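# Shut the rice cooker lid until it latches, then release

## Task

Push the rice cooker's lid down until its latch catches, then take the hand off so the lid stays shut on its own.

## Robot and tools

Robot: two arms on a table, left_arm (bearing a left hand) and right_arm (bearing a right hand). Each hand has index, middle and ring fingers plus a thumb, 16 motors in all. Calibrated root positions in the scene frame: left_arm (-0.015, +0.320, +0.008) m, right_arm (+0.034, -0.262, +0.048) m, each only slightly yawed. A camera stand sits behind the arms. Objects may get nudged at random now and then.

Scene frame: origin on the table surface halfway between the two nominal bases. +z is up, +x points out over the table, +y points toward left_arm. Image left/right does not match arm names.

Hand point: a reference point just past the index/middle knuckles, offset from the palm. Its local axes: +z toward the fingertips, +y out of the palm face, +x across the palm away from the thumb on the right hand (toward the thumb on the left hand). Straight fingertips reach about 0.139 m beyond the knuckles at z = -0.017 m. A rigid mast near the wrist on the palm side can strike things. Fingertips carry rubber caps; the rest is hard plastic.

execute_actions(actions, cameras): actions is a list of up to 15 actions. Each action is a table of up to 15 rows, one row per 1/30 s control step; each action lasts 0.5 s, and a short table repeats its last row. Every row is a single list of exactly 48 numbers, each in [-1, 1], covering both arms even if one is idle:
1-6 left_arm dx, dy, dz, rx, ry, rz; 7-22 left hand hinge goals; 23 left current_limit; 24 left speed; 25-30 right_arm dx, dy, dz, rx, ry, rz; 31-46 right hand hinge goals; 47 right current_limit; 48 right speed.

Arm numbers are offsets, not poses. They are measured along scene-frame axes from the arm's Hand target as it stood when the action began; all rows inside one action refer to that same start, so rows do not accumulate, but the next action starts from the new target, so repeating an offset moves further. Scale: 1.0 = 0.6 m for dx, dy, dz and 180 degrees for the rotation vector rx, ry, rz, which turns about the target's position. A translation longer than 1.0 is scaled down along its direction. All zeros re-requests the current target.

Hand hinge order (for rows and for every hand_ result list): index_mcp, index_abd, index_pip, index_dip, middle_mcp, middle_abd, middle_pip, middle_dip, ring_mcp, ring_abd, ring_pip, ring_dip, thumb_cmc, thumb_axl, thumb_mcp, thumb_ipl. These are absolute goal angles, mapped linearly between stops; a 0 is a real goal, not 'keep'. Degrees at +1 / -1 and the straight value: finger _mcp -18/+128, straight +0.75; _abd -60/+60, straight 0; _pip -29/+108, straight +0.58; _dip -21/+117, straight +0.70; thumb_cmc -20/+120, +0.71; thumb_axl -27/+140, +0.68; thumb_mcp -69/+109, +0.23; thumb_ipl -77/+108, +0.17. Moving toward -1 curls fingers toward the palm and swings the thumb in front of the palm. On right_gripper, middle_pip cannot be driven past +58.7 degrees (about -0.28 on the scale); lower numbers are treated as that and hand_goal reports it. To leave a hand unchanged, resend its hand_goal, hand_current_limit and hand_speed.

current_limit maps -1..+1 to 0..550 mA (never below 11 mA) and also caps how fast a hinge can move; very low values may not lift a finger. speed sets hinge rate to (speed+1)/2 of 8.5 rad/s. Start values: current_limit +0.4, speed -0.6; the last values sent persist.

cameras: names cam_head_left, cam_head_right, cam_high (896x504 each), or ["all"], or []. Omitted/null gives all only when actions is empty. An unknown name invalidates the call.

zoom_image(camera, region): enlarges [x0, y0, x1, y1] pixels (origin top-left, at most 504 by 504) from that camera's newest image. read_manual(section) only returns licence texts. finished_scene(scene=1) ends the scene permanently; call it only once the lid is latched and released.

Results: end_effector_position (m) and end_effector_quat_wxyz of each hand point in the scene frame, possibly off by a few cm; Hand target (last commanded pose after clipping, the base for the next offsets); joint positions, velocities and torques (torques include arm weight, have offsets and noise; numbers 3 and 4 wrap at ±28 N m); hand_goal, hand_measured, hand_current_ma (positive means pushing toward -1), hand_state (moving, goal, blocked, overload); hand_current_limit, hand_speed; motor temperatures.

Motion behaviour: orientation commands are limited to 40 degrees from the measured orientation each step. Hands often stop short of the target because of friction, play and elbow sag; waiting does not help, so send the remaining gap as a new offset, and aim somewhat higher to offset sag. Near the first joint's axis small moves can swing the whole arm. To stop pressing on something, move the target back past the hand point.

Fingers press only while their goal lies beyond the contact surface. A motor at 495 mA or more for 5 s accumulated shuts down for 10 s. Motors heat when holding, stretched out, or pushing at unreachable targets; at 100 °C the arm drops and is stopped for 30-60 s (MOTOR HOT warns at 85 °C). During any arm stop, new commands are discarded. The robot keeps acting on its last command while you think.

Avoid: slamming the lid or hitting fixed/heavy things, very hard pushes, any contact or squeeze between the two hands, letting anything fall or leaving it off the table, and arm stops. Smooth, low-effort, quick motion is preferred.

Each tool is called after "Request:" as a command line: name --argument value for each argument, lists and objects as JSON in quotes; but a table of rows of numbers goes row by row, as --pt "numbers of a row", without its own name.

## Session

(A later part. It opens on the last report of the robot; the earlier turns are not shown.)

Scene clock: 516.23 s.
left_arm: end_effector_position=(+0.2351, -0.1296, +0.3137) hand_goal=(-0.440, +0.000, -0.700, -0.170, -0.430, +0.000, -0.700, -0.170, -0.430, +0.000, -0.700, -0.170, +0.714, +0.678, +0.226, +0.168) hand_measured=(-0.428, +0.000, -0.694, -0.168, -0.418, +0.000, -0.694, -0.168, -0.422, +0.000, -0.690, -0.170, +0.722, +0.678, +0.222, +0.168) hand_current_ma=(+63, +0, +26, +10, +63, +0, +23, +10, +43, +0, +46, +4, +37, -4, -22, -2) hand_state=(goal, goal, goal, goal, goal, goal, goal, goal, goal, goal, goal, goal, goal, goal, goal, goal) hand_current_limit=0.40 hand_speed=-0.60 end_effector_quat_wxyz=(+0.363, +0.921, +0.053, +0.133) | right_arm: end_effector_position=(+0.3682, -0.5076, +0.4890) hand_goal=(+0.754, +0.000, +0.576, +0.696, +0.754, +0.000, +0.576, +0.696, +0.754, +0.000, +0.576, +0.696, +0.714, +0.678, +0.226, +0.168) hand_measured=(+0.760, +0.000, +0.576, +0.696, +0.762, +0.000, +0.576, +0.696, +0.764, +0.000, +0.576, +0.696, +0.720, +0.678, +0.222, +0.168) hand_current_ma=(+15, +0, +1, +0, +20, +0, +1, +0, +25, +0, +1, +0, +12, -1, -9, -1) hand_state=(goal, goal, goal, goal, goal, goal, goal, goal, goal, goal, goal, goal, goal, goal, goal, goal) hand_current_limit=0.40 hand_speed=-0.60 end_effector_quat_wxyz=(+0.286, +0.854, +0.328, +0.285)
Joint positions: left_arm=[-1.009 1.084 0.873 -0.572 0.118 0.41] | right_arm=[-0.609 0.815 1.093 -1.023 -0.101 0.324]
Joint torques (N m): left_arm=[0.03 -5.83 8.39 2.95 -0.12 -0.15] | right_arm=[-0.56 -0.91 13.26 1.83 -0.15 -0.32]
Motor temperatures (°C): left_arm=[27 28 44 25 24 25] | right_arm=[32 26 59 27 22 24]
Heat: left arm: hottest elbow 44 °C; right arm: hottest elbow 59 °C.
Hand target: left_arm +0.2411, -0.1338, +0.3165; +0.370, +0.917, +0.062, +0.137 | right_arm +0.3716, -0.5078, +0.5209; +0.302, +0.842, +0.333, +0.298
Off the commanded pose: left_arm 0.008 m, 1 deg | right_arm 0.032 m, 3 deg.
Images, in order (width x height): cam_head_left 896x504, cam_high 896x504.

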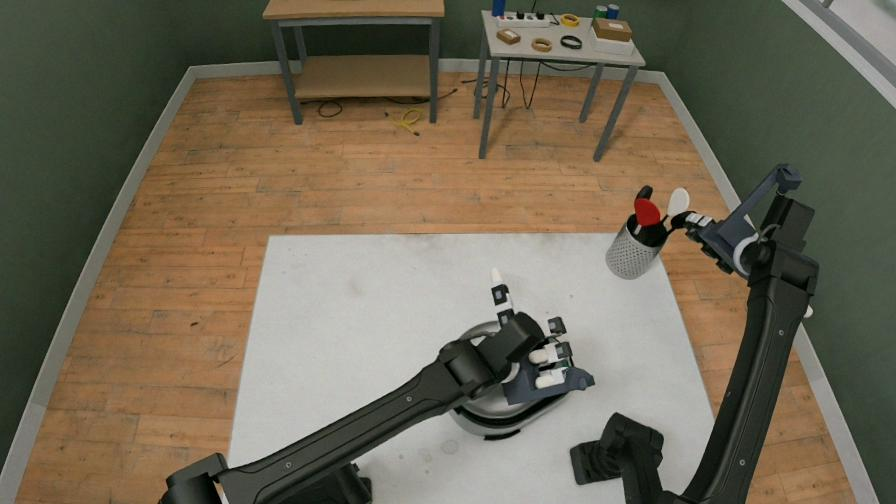

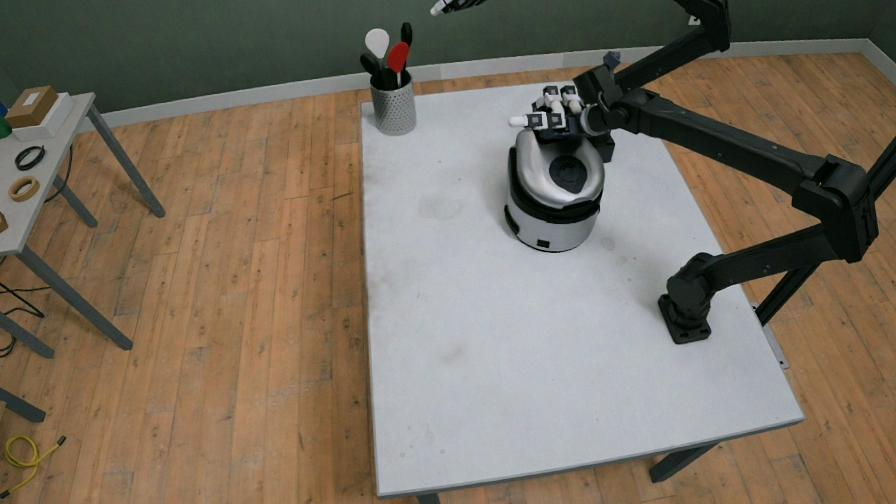

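Request:
execute_actions --actions '[[[0,0,-0.05,0,0,0,-0.44,0,-0.70,-0.17,-0.43,0,-0.70,-0.17,-0.43,0,-0.70,-0.17,0.714,0.678,0.226,0.168,0.4,-0.6,0,0,0,0,0,0,0.754,0,0.576,0.696,0.754,0,0.576,0.696,0.754,0,0.576,0.696,0.714,0.678,0.226,0.168,0.4,-0.6]]]' --cameras '["cam_high"]'

Request:
zoom_image --camera "cam_high" --region '[490, 90, 650, 270]'

Scene clock: 527.87 s.
left_arm: end_effector_position=(+0.2377, -0.1314, +0.2953) hand_goal=(-0.440, +0.000, -0.700, -0.170, -0.430, +0.000, -0.700, -0.170, -0.430, +0.000, -0.700, -0.170, +0.714, +0.678, +0.226, +0.168) hand_measured=(-0.428, +0.000, -0.694, -0.168, -0.418, +0.000, -0.694, -0.168, -0.422, +0.000, -0.690, -0.170, +0.722, +0.678, +0.222, +0.168) hand_current_ma=(+63, +0, +26, +10, +63, +0, +23, +10, +42, +0, +46, +4, +37, -4, -22, -2) hand_state=(goal, goal, goal, goal, goal, goal, goal, goal, goal, goal, goal, goal, goal, goal, goal, goal) hand_current_limit=0.40 hand_speed=-0.60 end_effector_quat_wxyz=(+0.373, +0.916, +0.058, +0.135) | right_arm: end_effector_position=(+0.3682, -0.5076, +0.4890) hand_goal=(+0.754, +0.000, +0.576, +0.696, +0.754, +0.000, +0.576, +0.696, +0.754, +0.000, +0.576, +0.696, +0.714, +0.678, +0.226, +0.168) hand_measured=(+0.760, +0.000, +0.576, +0.696, +0.762, +0.000, +0.576, +0.696, +0.764, +0.000, +0.576, +0.696, +0.720, +0.678, +0.222, +0.168) hand_current_ma=(+15, +0, +1, +0, +20, +0, +1, +0, +25, +0, +1, +0, +12, -1, -9, -1) hand_state=(goal, goal, goal, goal, goal, goal, goal, goal, goal, goal, goal, goal, goal, goal, goal, goal) hand_current_limit=0.40 hand_speed=-0.60 end_effector_quat_wxyz=(+0.286, +0.854, +0.328, +0.285)
Joint positions: left_arm=[-1.009 1.102 0.822 -0.482 0.118 0.396] | right_arm=[-0.609 0.815 1.093 -1.023 -0.101 0.324]
Joint torques (N m): left_arm=[0.21 -5.89 7.36 2.76 -0.11 -0.1] | right_arm=[-0.67 -0.91 13.23 1.83 -0.15 -0.32]
Motor temperatures (°C): left_arm=[27 28 44 25 24 25] | right_arm=[32 26 60 27 22 24]
Heat: left arm: hottest elbow 44 °C; right arm: hottest elbow 60 °C.
Hand target: left_arm +0.2411, -0.1338, +0.2865; +0.370, +0.917, +0.062, +0.137 | right_arm +0.3716, -0.5078, +0.5209; +0.302, +0.842, +0.333, +0.298
Off the commanded pose: left_arm 0.010 m, 1 deg | right_arm 0.032 m, 3 deg.
Images, in order (width x height): cam_high 896x504.

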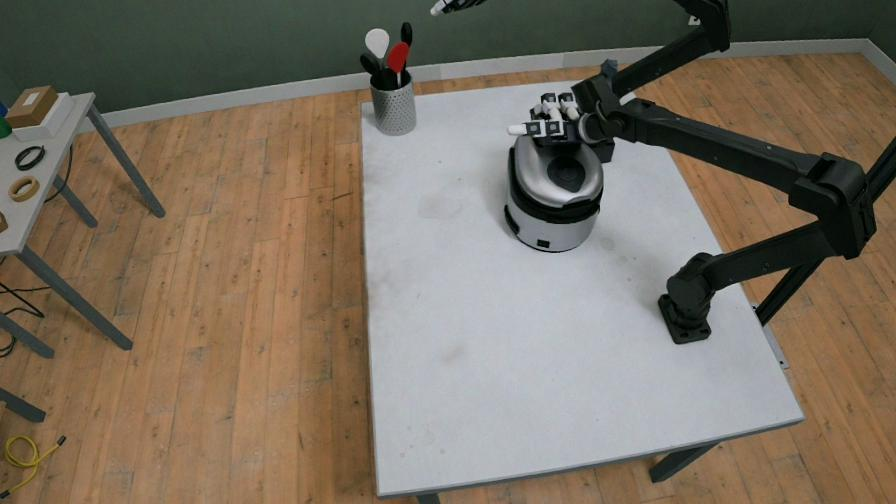

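Scaled by 2.800.

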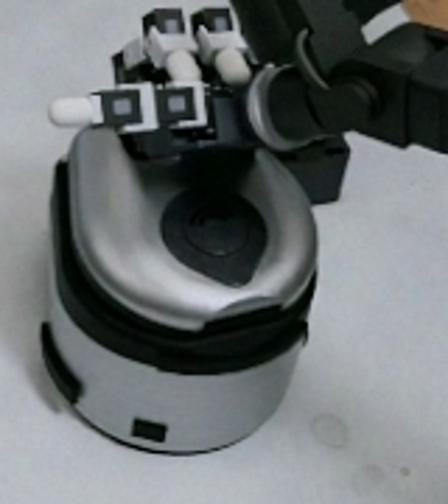

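Request:
execute_actions --actions '[[[0,0,-0.05,0,0,0,-0.44,0,-0.70,-0.17,-0.43,0,-0.70,-0.17,-0.43,0,-0.70,-0.17,0.714,0.678,0.226,0.168,0.4,-0.6,0,0,0,0,0,0,0.754,0,0.576,0.696,0.754,0,0.576,0.696,0.754,0,0.576,0.696,0.714,0.678,0.226,0.168,0.4,-0.6]]]' --cameras '["cam_high"]'

Request:
zoom_image --camera "cam_high" --region '[490, 90, 650, 270]'

Scene clock: 549.00 s.
left_arm: end_effector_position=(+0.2385, -0.1323, +0.2768) hand_goal=(-0.440, +0.000, -0.700, -0.170, -0.430, +0.000, -0.700, -0.170, -0.430, +0.000, -0.700, -0.170, +0.714, +0.678, +0.226, +0.168) hand_measured=(-0.428, +0.000, -0.694, -0.168, -0.418, +0.000, -0.694, -0.168, -0.422, +0.000, -0.690, -0.170, +0.722, +0.678, +0.222, +0.168) hand_current_ma=(+63, +0, +26, +10, +63, +0, +23, +10, +43, +0, +46, +4, +37, -4, -22, -2) hand_state=(goal, goal, goal, goal, goal, goal, goal, goal, goal, goal, goal, goal, goal, goal, goal, goal) hand_current_limit=0.40 hand_speed=-0.60 end_effector_quat_wxyz=(+0.383, +0.912, +0.059, +0.139) | right_arm: end_effector_position=(+0.3682, -0.5076, +0.4890) hand_goal=(+0.754, +0.000, +0.576, +0.696, +0.754, +0.000, +0.576, +0.696, +0.754, +0.000, +0.576, +0.696, +0.714, +0.678, +0.226, +0.168) hand_measured=(+0.760, +0.000, +0.576, +0.696, +0.762, +0.000, +0.576, +0.696, +0.764, +0.000, +0.576, +0.696, +0.720, +0.678, +0.222, +0.168) hand_current_ma=(+15, +0, +1, +0, +20, +0, +1, +0, +25, +0, +1, +0, +12, -1, -9, -1) hand_state=(goal, goal, goal, goal, goal, goal, goal, goal, goal, goal, goal, goal, goal, goal, goal, goal) hand_current_limit=0.40 hand_speed=-0.60 end_effector_quat_wxyz=(+0.286, +0.854, +0.328, +0.285)
Joint positions: left_arm=[-1.009 1.122 0.77 -0.387 0.12 0.392] | right_arm=[-0.609 0.815 1.093 -1.023 -0.101 0.324]
Joint torques (N m): left_arm=[0.03 -5.13 6.46 2.67 -0.15 -0.06] | right_arm=[-0.67 -0.91 13.27 1.8 -0.15 -0.32]
Motor temperatures (°C): left_arm=[27 28 43 25 24 25] | right_arm=[32 26 60 27 22 24]
Heat: left arm: hottest elbow 43 °C; right arm: hottest elbow 60 °C.
Hand target: left_arm +0.2411, -0.1338, +0.2565; +0.370, +0.917, +0.062, +0.137 | right_arm +0.3716, -0.5078, +0.5209; +0.302, +0.842, +0.333, +0.298
Off the commanded pose: left_arm 0.021 m, 2 deg | right_arm 0.032 m, 3 deg.
Images, in order (width x height): cam_high 896x504.

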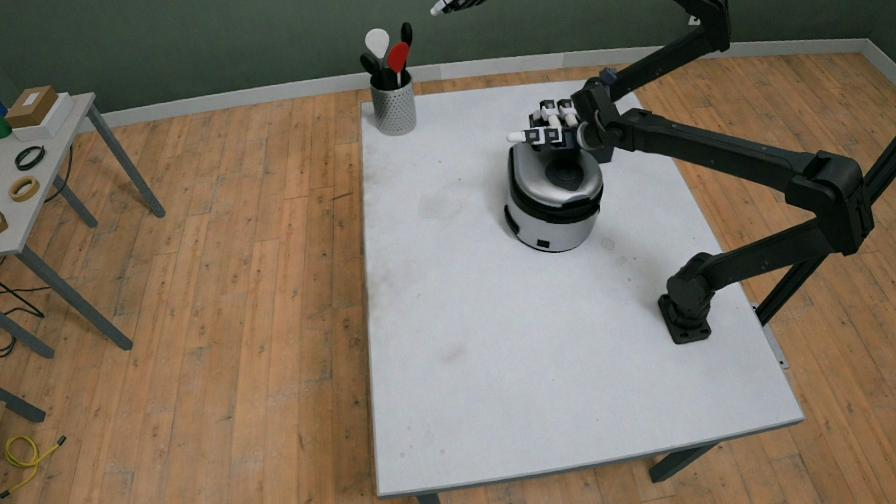

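Scaled by 2.800.

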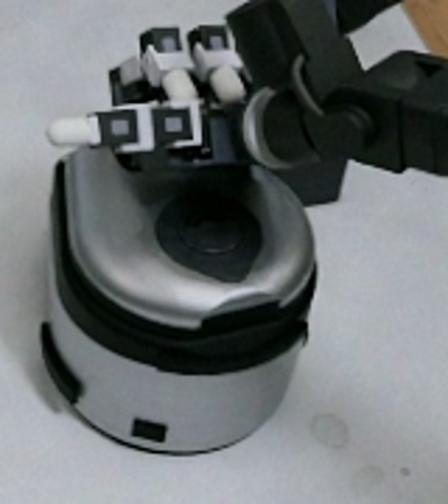

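Request:
execute_actions --actions '[[[0,0,-0.05,0,0,0,-0.44,0,-0.70,-0.17,-0.43,0,-0.70,-0.17,-0.43,0,-0.70,-0.17,0.714,0.678,0.226,0.168,0.4,-0.6,0,0,0,0,0,0,0.754,0,0.576,0.696,0.754,0,0.576,0.696,0.754,0,0.576,0.696,0.714,0.678,0.226,0.168,0.4,-0.6]]]' --cameras '["cam_high", "cam_head_right"]'

Request:
zoom_image --camera "cam_high" --region '[490, 90, 650, 270]'

Request:
zoom_image --camera "cam_head_right" --region '[400, 270, 620, 450]'

Scene clock: 559.50 s.
left_arm: end_effector_position=(+0.2378, -0.1337, +0.2756) hand_goal=(-0.440, +0.000, -0.700, -0.170, -0.430, +0.000, -0.700, -0.170, -0.430, +0.000, -0.700, -0.170, +0.714, +0.678, +0.226, +0.168) hand_measured=(-0.428, +0.000, -0.694, -0.168, -0.418, +0.000, -0.694, -0.168, -0.422, +0.000, -0.690, -0.170, +0.722, +0.678, +0.222, +0.168) hand_current_ma=(+63, +0, +26, +10, +63, +0, +23, +10, +43, +0, +46, +4, +37, -4, -22, -2) hand_state=(goal, goal, goal, goal, goal, goal, goal, goal, goal, goal, goal, goal, goal, goal, goal, goal) hand_current_limit=0.40 hand_speed=-0.60 end_effector_quat_wxyz=(+0.409, +0.899, +0.058, +0.147) | right_arm: end_effector_position=(+0.3682, -0.5076, +0.4890) hand_goal=(+0.754, +0.000, +0.576, +0.696, +0.754, +0.000, +0.576, +0.696, +0.754, +0.000, +0.576, +0.696, +0.714, +0.678, +0.226, +0.168) hand_measured=(+0.760, +0.000, +0.576, +0.696, +0.762, +0.000, +0.576, +0.696, +0.764, +0.000, +0.576, +0.696, +0.720, +0.678, +0.222, +0.168) hand_current_ma=(+15, +0, +1, +0, +20, +0, +1, +0, +25, +0, +1, +0, +12, -1, -9, -1) hand_state=(goal, goal, goal, goal, goal, goal, goal, goal, goal, goal, goal, goal, goal, goal, goal, goal) hand_current_limit=0.40 hand_speed=-0.60 end_effector_quat_wxyz=(+0.286, +0.854, +0.328, +0.285)
Joint positions: left_arm=[-1.01 1.127 0.729 -0.281 0.127 0.382] | right_arm=[-0.609 0.815 1.093 -1.023 -0.101 0.324]
Joint torques (N m): left_arm=[0.44 -2.73 5.16 2.1 -0.37 0.03] | right_arm=[-0.67 -0.97 13.24 1.81 -0.15 -0.33]
Motor temperatures (°C): left_arm=[27 28 41 25 24 25] | right_arm=[32 26 60 27 22 24]
Heat: left arm: hottest elbow 41 °C; right arm: hottest elbow 60 °C.
Hand target: left_arm +0.2411, -0.1338, +0.2265; +0.370, +0.917, +0.062, +0.137 | right_arm +0.3716, -0.5078, +0.5209; +0.302, +0.842, +0.333, +0.298
Off the commanded pose: left_arm 0.049 m, 5 deg | right_arm 0.032 m, 3 deg.
Images, in order (width x height): cam_head_right 896x504, cam_high 896x504.

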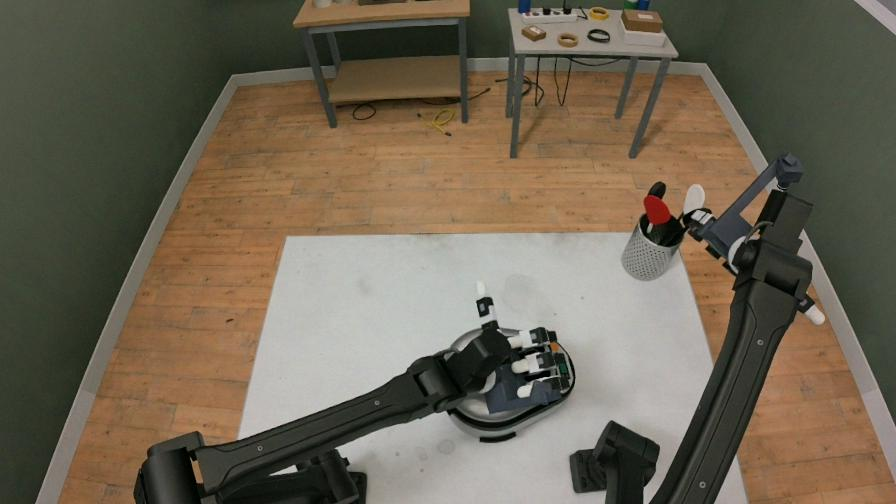

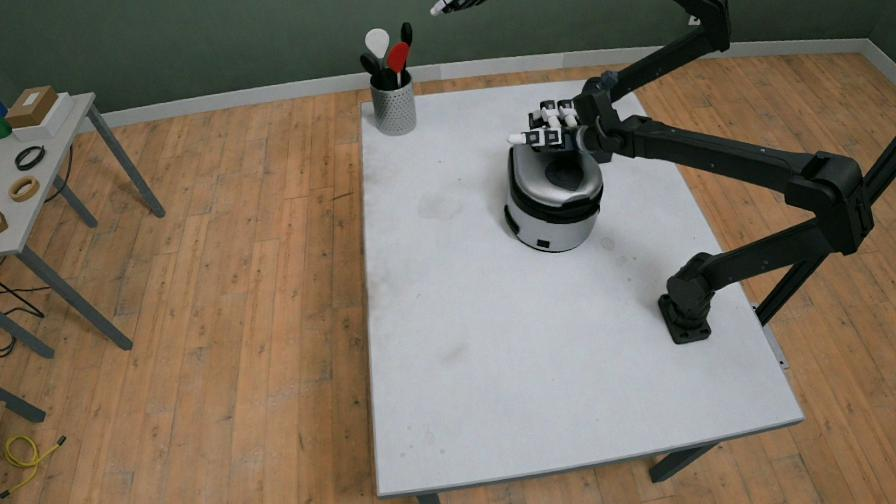

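Scaled by 2.800.

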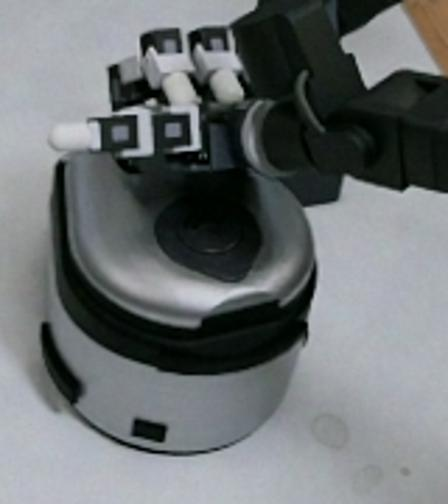

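Scaled by 2.291.

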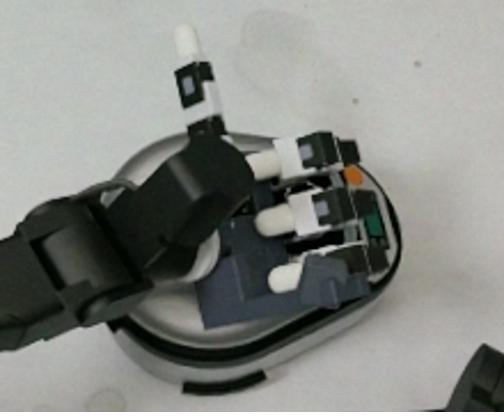

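Request:
execute_actions --actions '[[[0,0,-0.06,0,0,0,-0.44,0,-0.70,-0.17,-0.43,0,-0.70,-0.17,-0.43,0,-0.70,-0.17,0.714,0.678,0.226,0.168,0.4,-0.6,0,0,0,0,0,0,0.754,0,0.576,0.696,0.754,0,0.576,0.696,0.754,0,0.576,0.696,0.714,0.678,0.226,0.168,0.4,-0.6]]]' --cameras '["cam_high", "cam_head_right"]'

Request:
zoom_image --camera "cam_high" --region '[490, 110, 630, 260]'

Request:
zoom_image --camera "cam_head_right" --region '[430, 310, 590, 450]'

Scene clock: 584.40 s.
left_arm: end_effector_position=(+0.2363, -0.1347, +0.2793) hand_goal=(-0.440, +0.000, -0.700, -0.170, -0.430, +0.000, -0.700, -0.170, -0.430, +0.000, -0.700, -0.170, +0.714, +0.678, +0.226, +0.168) hand_measured=(-0.428, +0.000, -0.694, -0.168, -0.418, +0.000, -0.694, -0.168, -0.422, +0.000, -0.690, -0.170, +0.722, +0.678, +0.222, +0.168) hand_current_ma=(+63, +0, +26, +10, +63, +0, +23, +10, +43, +0, +46, +4, +37, -4, -22, -2) hand_state=(goal, goal, goal, goal, goal, goal, goal, goal, goal, goal, goal, goal, goal, goal, goal, goal) hand_current_limit=0.40 hand_speed=-0.60 end_effector_quat_wxyz=(+0.443, +0.881, +0.056, +0.158) | right_arm: end_effector_position=(+0.3682, -0.5076, +0.4890) hand_goal=(+0.754, +0.000, +0.576, +0.696, +0.754, +0.000, +0.576, +0.696, +0.754, +0.000, +0.576, +0.696, +0.714, +0.678, +0.226, +0.168) hand_measured=(+0.760, +0.000, +0.576, +0.696, +0.762, +0.000, +0.576, +0.696, +0.764, +0.000, +0.576, +0.696, +0.720, +0.678, +0.222, +0.168) hand_current_ma=(+15, +0, +1, +0, +20, +0, +1, +0, +25, +0, +1, +0, +12, -1, -9, -1) hand_state=(goal, goal, goal, goal, goal, goal, goal, goal, goal, goal, goal, goal, goal, goal, goal, goal) hand_current_limit=0.40 hand_speed=-0.60 end_effector_quat_wxyz=(+0.286, +0.854, +0.328, +0.285)
Joint positions: left_arm=[-1.013 1.132 0.684 -0.151 0.135 0.37] | right_arm=[-0.609 0.815 1.093 -1.023 -0.101 0.324]
Joint torques (N m): left_arm=[0.62 -0.15 3.45 1.14 -0.62 0.17] | right_arm=[-0.73 -0.85 13.24 1.8 -0.15 -0.33]
Motor temperatures (°C): left_arm=[27 28 39 25 24 25] | right_arm=[32 26 61 27 22 24]
Heat: left arm: hottest elbow 39 °C; right arm: hottest elbow 61 °C.
Hand target: left_arm +0.2411, -0.1338, +0.1905; +0.370, +0.917, +0.062, +0.137 | right_arm +0.3716, -0.5078, +0.5209; +0.302, +0.842, +0.333, +0.298
Off the commanded pose: left_arm 0.089 m, 10 deg | right_arm 0.032 m, 3 deg.
Images, in order (width x height): cam_head_right 896x504, cam_high 896x504.

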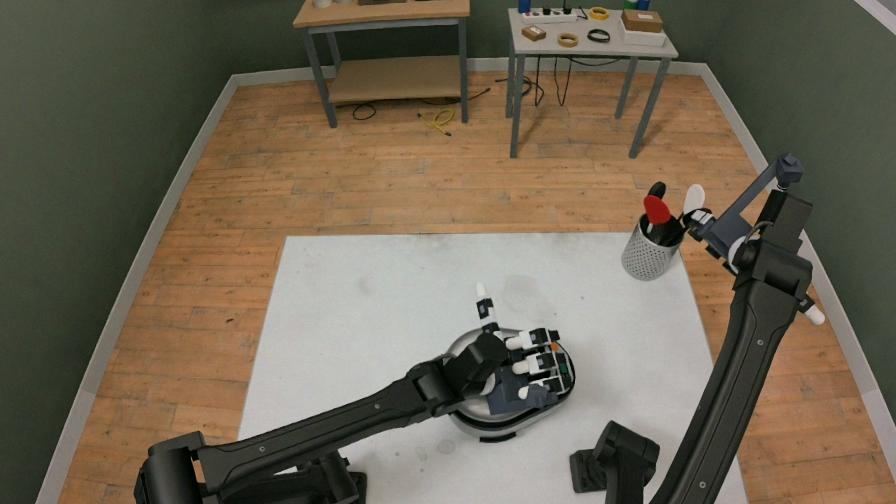

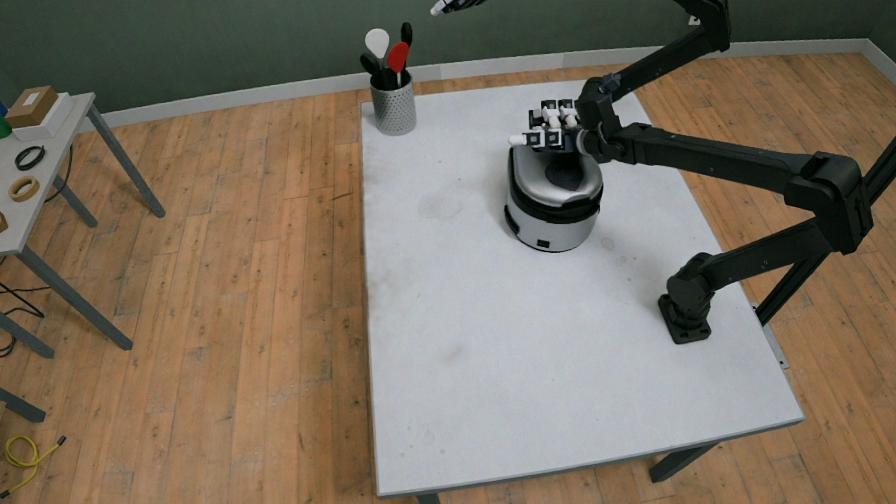

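Scaled by 3.360.

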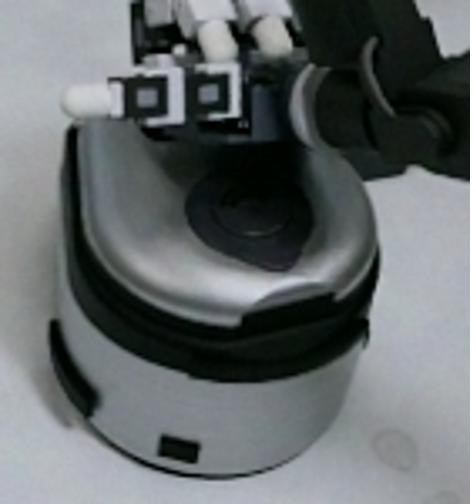

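Scaled by 3.150.

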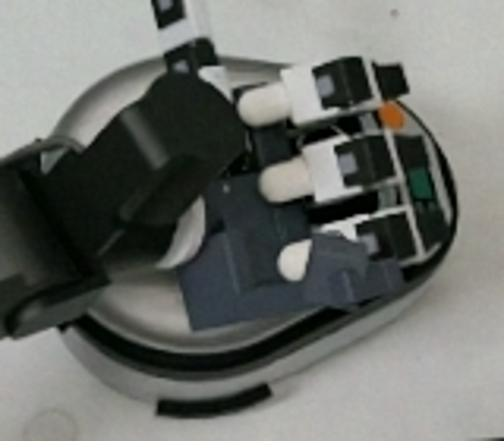

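Request:
execute_actions --actions '[[[0,-0.01,-0.06,0,0,0,-0.44,0,-0.70,-0.17,-0.43,0,-0.70,-0.17,-0.43,0,-0.70,-0.17,0.714,0.678,0.226,0.168,0.4,-0.6,0,0,0,0,0,0,0.754,0,0.576,0.696,0.754,0,0.576,0.696,0.754,0,0.576,0.696,0.714,0.678,0.226,0.168,0.4,-0.6]]]' --cameras '[]'

Scene clock: 604.20 s.
left_arm: end_effector_position=(+0.2350, -0.1404, +0.2810) hand_goal=(-0.440, +0.000, -0.700, -0.170, -0.430, +0.000, -0.700, -0.170, -0.430, +0.000, -0.700, -0.170, +0.714, +0.678, +0.226, +0.168) hand_measured=(-0.428, +0.000, -0.694, -0.168, -0.418, +0.000, -0.694, -0.168, -0.422, +0.000, -0.690, -0.170, +0.722, +0.678, +0.222, +0.168) hand_current_ma=(+63, +0, +26, +10, +63, +0, +23, +10, +43, +0, +46, +4, +37, -4, -22, -2) hand_state=(goal, goal, goal, goal, goal, goal, goal, goal, goal, goal, goal, goal, goal, goal, goal, goal) hand_current_limit=0.40 hand_speed=-0.60 end_effector_quat_wxyz=(+0.476, +0.862, +0.055, +0.168) | right_arm: end_effector_position=(+0.3682, -0.5076, +0.4890) hand_goal=(+0.754, +0.000, +0.576, +0.696, +0.754, +0.000, +0.576, +0.696, +0.754, +0.000, +0.576, +0.696, +0.714, +0.678, +0.226, +0.168) hand_measured=(+0.760, +0.000, +0.576, +0.696, +0.762, +0.000, +0.576, +0.696, +0.764, +0.000, +0.576, +0.696, +0.720, +0.678, +0.222, +0.168) hand_current_ma=(+15, +0, +1, +0, +20, +0, +1, +0, +25, +0, +1, +0, +12, -1, -9, -1) hand_state=(goal, goal, goal, goal, goal, goal, goal, goal, goal, goal, goal, goal, goal, goal, goal, goal) hand_current_limit=0.40 hand_speed=-0.60 end_effector_quat_wxyz=(+0.286, +0.854, +0.328, +0.285)
Joint positions: left_arm=[-1.024 1.161 0.651 -0.008 0.135 0.353] | right_arm=[-0.609 0.815 1.093 -1.023 -0.101 0.324]
Joint torques (N m): left_arm=[1.14 1.85 1.92 0.34 -0.81 0.28] | right_arm=[-0.67 -0.97 13.24 1.78 -0.15 -0.33]
Motor temperatures (°C): left_arm=[27 28 37 25 24 25] | right_arm=[32 26 61 27 22 24]
Heat: left arm: hottest elbow 37 °C; right arm: hottest elbow 61 °C.
Hand target: left_arm +0.2411, -0.1398, +0.1545; +0.370, +0.917, +0.062, +0.137 | right_arm +0.3716, -0.5078, +0.5209; +0.302, +0.842, +0.333, +0.298
Off the commanded pose: left_arm 0.127 m, 14 deg | right_arm 0.032 m, 3 deg.
No camera images: "cameras" was empty.

Request:
execute_actions --actions '[[[0,0,0.07,0,0,0,-0.44,0,-0.70,-0.17,-0.43,0,-0.70,-0.17,-0.43,0,-0.70,-0.17,0.714,0.678,0.226,0.168,0.4,-0.6,0,0,0,0,0,0,0.754,0,0.576,0.696,0.754,0,0.576,0.696,0.754,0,0.576,0.696,0.714,0.678,0.226,0.168,0.4,-0.6],[0,0,0.14,0,0,0,-0.44,0,-0.70,-0.17,-0.43,0,-0.70,-0.17,-0.43,0,-0.70,-0.17,0.714,0.678,0.226,0.168,0.4,-0.6,0,0,0,0,0,0,0.754,0,0.576,0.696,0.754,0,0.576,0.696,0.754,0,0.576,0.696,0.714,0.678,0.226,0.168,0.4,-0.6]],[[0,0,0.09,0,0,0,-0.44,0,-0.70,-0.17,-0.43,0,-0.70,-0.17,-0.43,0,-0.70,-0.17,0.714,0.678,0.226,0.168,0.4,-0.6,0,0,0,0,0,0,0.754,0,0.576,0.696,0.754,0,0.576,0.696,0.754,0,0.576,0.696,0.714,0.678,0.226,0.168,0.4,-0.6]],[[0,0,0.1,0,0,0,-0.44,0,-0.70,-0.17,-0.43,0,-0.70,-0.17,-0.43,0,-0.70,-0.17,0.714,0.678,0.226,0.168,0.4,-0.6,0,0,0,0,0,0,0.754,0,0.576,0.696,0.754,0,0.576,0.696,0.754,0,0.576,0.696,0.714,0.678,0.226,0.168,0.4,-0.6]],[[0,0,0.1,0,0,0,-0.44,0,-0.70,-0.17,-0.43,0,-0.70,-0.17,-0.43,0,-0.70,-0.17,0.714,0.678,0.226,0.168,0.4,-0.6,0,0,0,0,0,0,0.754,0,0.576,0.696,0.754,0,0.576,0.696,0.754,0,0.576,0.696,0.714,0.678,0.226,0.168,0.4,-0.6]]]' --cameras '["cam_high","cam_head_left"]'

Request:
zoom_image --camera "cam_high" --region '[490, 110, 630, 260]'

Scene clock: 623.93 s.
left_arm: end_effector_position=(+0.2362, -0.1332, +0.3710) hand_goal=(-0.440, +0.000, -0.700, -0.170, -0.430, +0.000, -0.700, -0.170, -0.430, +0.000, -0.700, -0.170, +0.714, +0.678, +0.226, +0.168) hand_measured=(-0.428, +0.000, -0.694, -0.168, -0.418, +0.000, -0.694, -0.168, -0.422, +0.000, -0.690, -0.170, +0.722, +0.678, +0.222, +0.168) hand_current_ma=(+63, +0, +26, +10, +63, +0, +23, +10, +44, +0, +46, +4, +38, -4, -22, -2) hand_state=(goal, goal, goal, goal, goal, goal, goal, goal, goal, goal, goal, goal, goal, goal, goal, goal) hand_current_limit=0.40 hand_speed=-0.60 end_effector_quat_wxyz=(+0.346, +0.928, +0.072, +0.119) | right_arm: end_effector_position=(+0.3682, -0.5076, +0.4890) hand_goal=(+0.754, +0.000, +0.576, +0.696, +0.754, +0.000, +0.576, +0.696, +0.754, +0.000, +0.576, +0.696, +0.714, +0.678, +0.226, +0.168) hand_measured=(+0.760, +0.000, +0.576, +0.696, +0.762, +0.000, +0.576, +0.696, +0.764, +0.000, +0.576, +0.696, +0.720, +0.678, +0.222, +0.168) hand_current_ma=(+15, +0, +1, +0, +20, +0, +1, +0, +25, +0, +1, +0, +12, -1, -9, -1) hand_state=(goal, goal, goal, goal, goal, goal, goal, goal, goal, goal, goal, goal, goal, goal, goal, goal) hand_current_limit=0.40 hand_speed=-0.60 end_effector_quat_wxyz=(+0.286, +0.854, +0.328, +0.285)
Joint positions: left_arm=[-1.024 1.084 1.052 -0.796 0.101 0.364] | right_arm=[-0.609 0.815 1.093 -1.023 -0.101 0.324]
Joint torques (N m): left_arm=[0.79 -7.24 13.03 1.52 -0.01 0.15] | right_arm=[-0.73 -0.97 13.22 1.81 -0.15 -0.33]
Motor temperatures (°C): left_arm=[27 28 37 25 24 25] | right_arm=[32 26 62 27 22 24]
Heat: left arm: hottest elbow 37 °C; right arm: hottest elbow 62 °C.
Hand target: left_arm +0.2411, -0.1398, +0.4125; +0.370, +0.917, +0.062, +0.137 | right_arm +0.3716, -0.5078, +0.5209; +0.302, +0.842, +0.333, +0.298
Off the commanded pose: left_arm 0.042 m, 4 deg | right_arm 0.032 m, 3 deg.
Images, in order (width x height): cam_head_left 896x504, cam_high 896x504.

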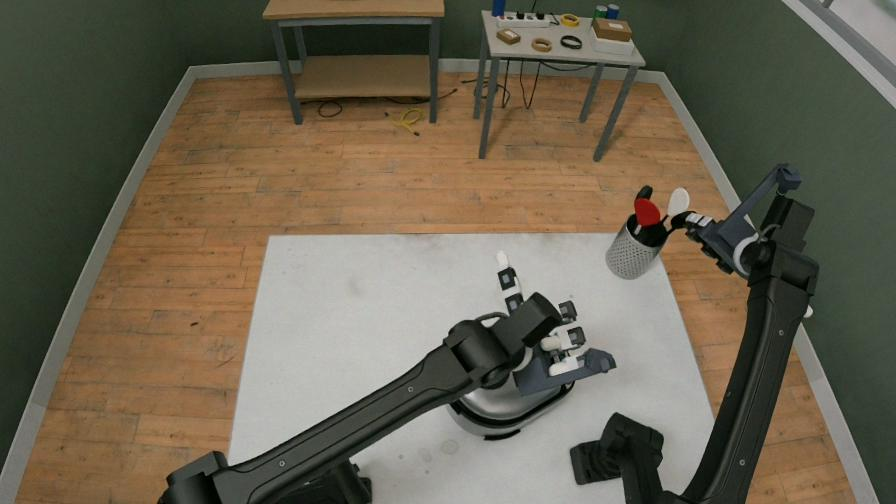

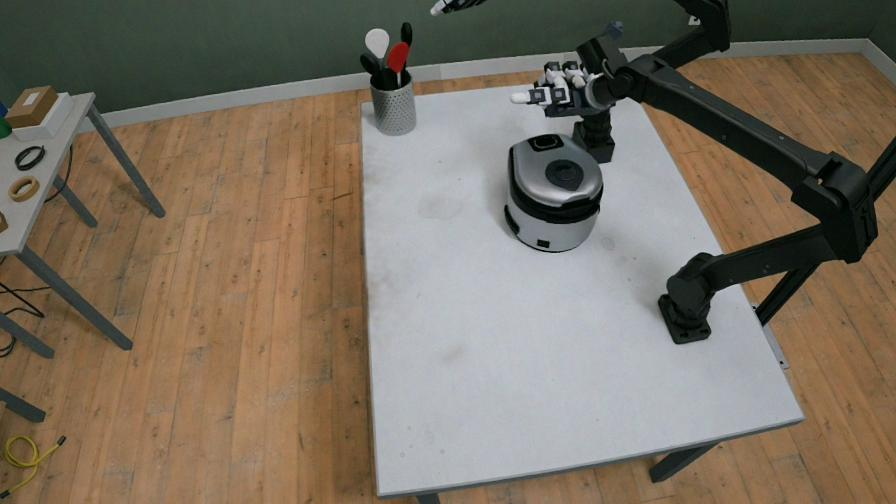

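Scaled by 3.360.

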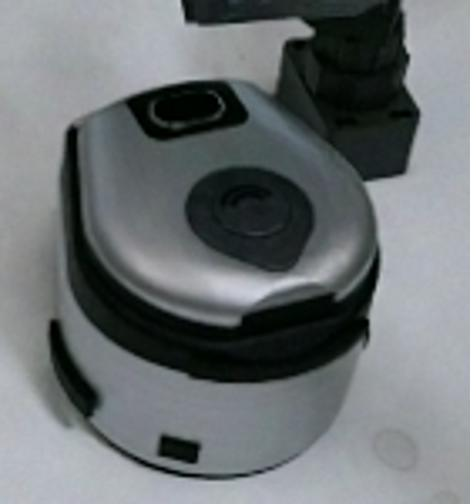

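Request:
execute_actions --actions '[[[0,0.12,0.03,0,0,0,-0.44,0,-0.70,-0.17,-0.43,0,-0.70,-0.17,-0.43,0,-0.70,-0.17,0.714,0.678,0.226,0.168,0.4,-0.6,0,0,0,0,0,0,0.754,0,0.576,0.696,0.754,0,0.576,0.696,0.754,0,0.576,0.696,0.714,0.678,0.226,0.168,0.4,-0.6]],[[0,0.16,0,0,0,0,-0.44,0,-0.70,-0.17,-0.43,0,-0.70,-0.17,-0.43,0,-0.70,-0.17,0.714,0.678,0.226,0.168,0.4,-0.6,0,0,0,0,0,0,0.754,0,0.576,0.696,0.754,0,0.576,0.696,0.754,0,0.576,0.696,0.714,0.678,0.226,0.168,0.4,-0.6]],[[0,0.18,0,0,0,0,-0.44,0,-0.70,-0.17,-0.43,0,-0.70,-0.17,-0.43,0,-0.70,-0.17,0.714,0.678,0.226,0.168,0.4,-0.6,0,0,0,0,0,0,0.754,0,0.576,0.696,0.754,0,0.576,0.696,0.754,0,0.576,0.696,0.714,0.678,0.226,0.168,0.4,-0.6]]]' --cameras '["all"]'

Request:
zoom_image --camera "cam_head_right" --region '[430, 300, 600, 450]'

Request:
zoom_image --camera "cam_head_left" --region '[430, 300, 600, 450]'

Request:
zoom_image --camera "cam_high" --region '[490, 110, 630, 260]'

Scene clock: 644.23 s.
left_arm: end_effector_position=(+0.2420, +0.1359, +0.4114) hand_goal=(-0.440, +0.000, -0.700, -0.170, -0.430, +0.000, -0.700, -0.170, -0.430, +0.000, -0.700, -0.170, +0.714, +0.678, +0.226, +0.168) hand_measured=(-0.428, +0.000, -0.694, -0.168, -0.418, +0.000, -0.694, -0.168, -0.420, +0.000, -0.690, -0.170, +0.720, +0.678, +0.222, +0.168) hand_current_ma=(+63, +0, +26, +10, +64, +0, +23, +10, +47, +0, +44, +4, +33, -4, -27, -2) hand_state=(goal, goal, goal, goal, goal, goal, goal, goal, goal, goal, goal, goal, goal, goal, goal, goal) hand_current_limit=0.40 hand_speed=-0.60 end_effector_quat_wxyz=(+0.369, +0.917, +0.086, +0.124) | right_arm: end_effector_position=(+0.3682, -0.5076, +0.4890) hand_goal=(+0.754, +0.000, +0.576, +0.696, +0.754, +0.000, +0.576, +0.696, +0.754, +0.000, +0.576, +0.696, +0.714, +0.678, +0.226, +0.168) hand_measured=(+0.760, +0.000, +0.576, +0.696, +0.762, +0.000, +0.576, +0.696, +0.764, +0.000, +0.576, +0.696, +0.720, +0.678, +0.222, +0.168) hand_current_ma=(+15, +0, +1, +0, +20, +0, +1, +0, +25, +0, +1, +0, +12, -1, -9, -1) hand_state=(goal, goal, goal, goal, goal, goal, goal, goal, goal, goal, goal, goal, goal, goal, goal, goal) hand_current_limit=0.40 hand_speed=-0.60 end_effector_quat_wxyz=(+0.286, +0.854, +0.328, +0.285)
Joint positions: left_arm=[-0.093 0.708 0.971 -1.376 0.681 1.139] | right_arm=[-0.609 0.815 1.093 -1.023 -0.101 0.324]
Joint torques (N m): left_arm=[1.85 -0.38 10.17 1.01 0.81 0.12] | right_arm=[-0.67 -1.03 13.26 1.83 -0.15 -0.33]
Motor temperatures (°C): left_arm=[27 28 43 25 24 25] | right_arm=[32 26 62 27 22 24]
Heat: left arm: hottest elbow 43 °C; right arm: hottest elbow 62 °C.
Hand target: left_arm +0.2411, +0.1362, +0.4305; +0.370, +0.917, +0.062, +0.137 | right_arm +0.3716, -0.5078, +0.5209; +0.302, +0.842, +0.333, +0.298
Off the commanded pose: left_arm 0.019 m, 3 deg | right_arm 0.032 m, 3 deg.

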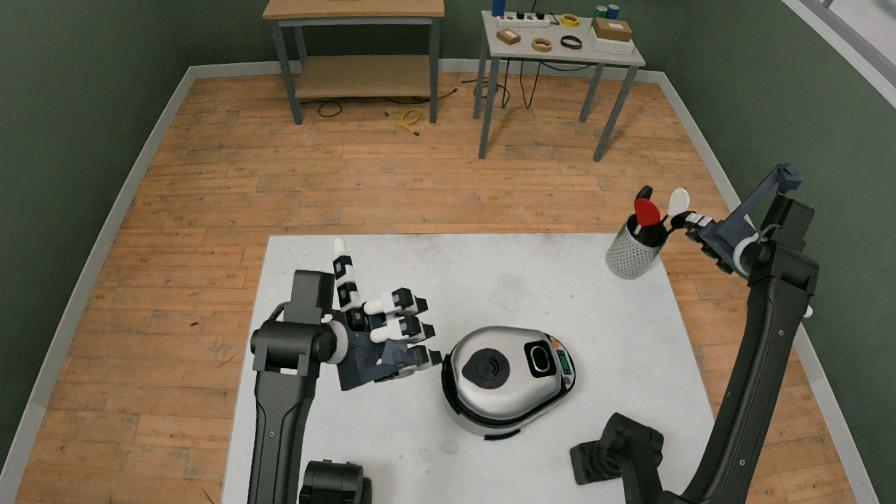

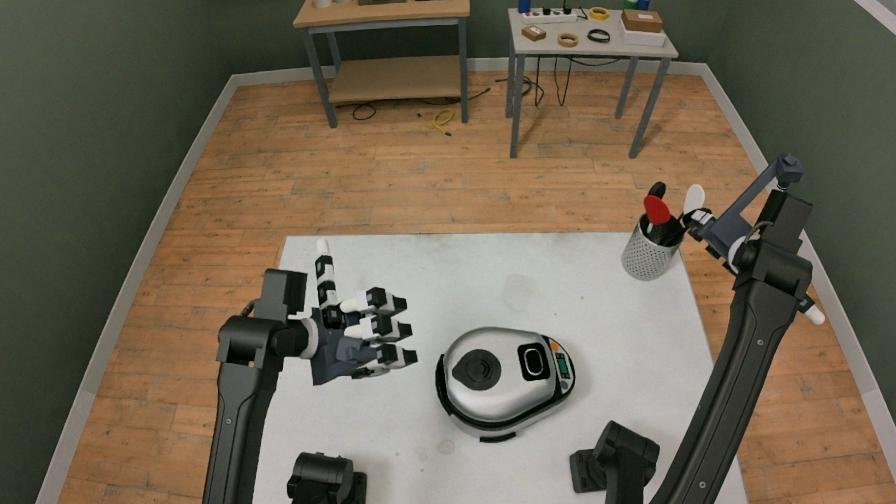

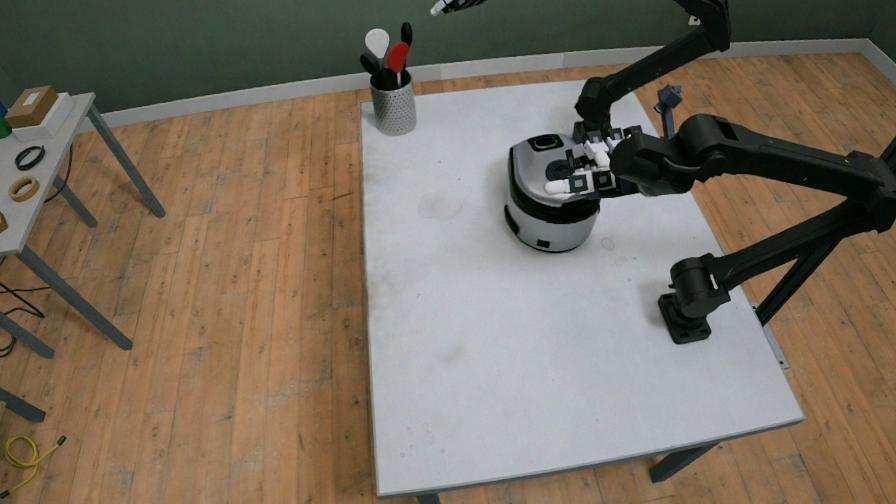

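Scaled by 2.965.

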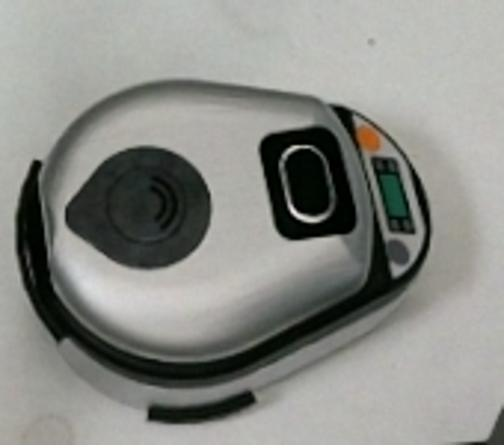

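Scaled by 2.965.

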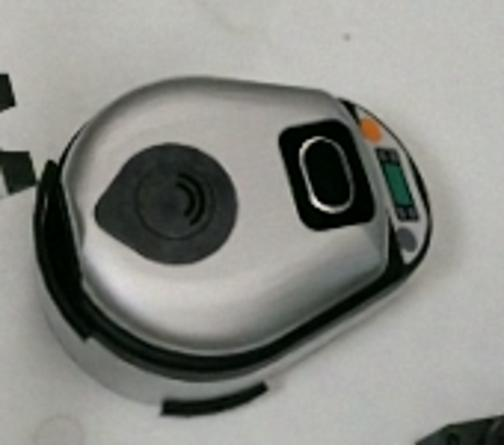

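Scaled by 3.360.

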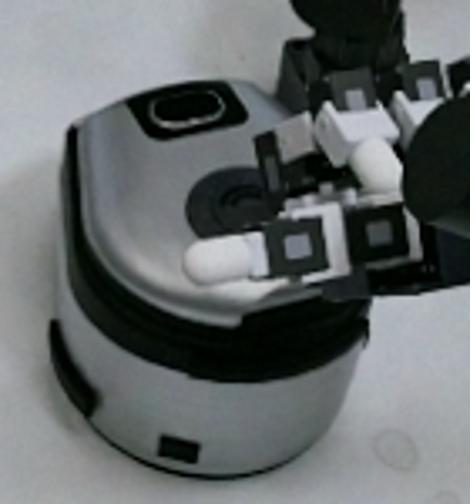

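Request:
finished_scene

The scene is finished: the task was done.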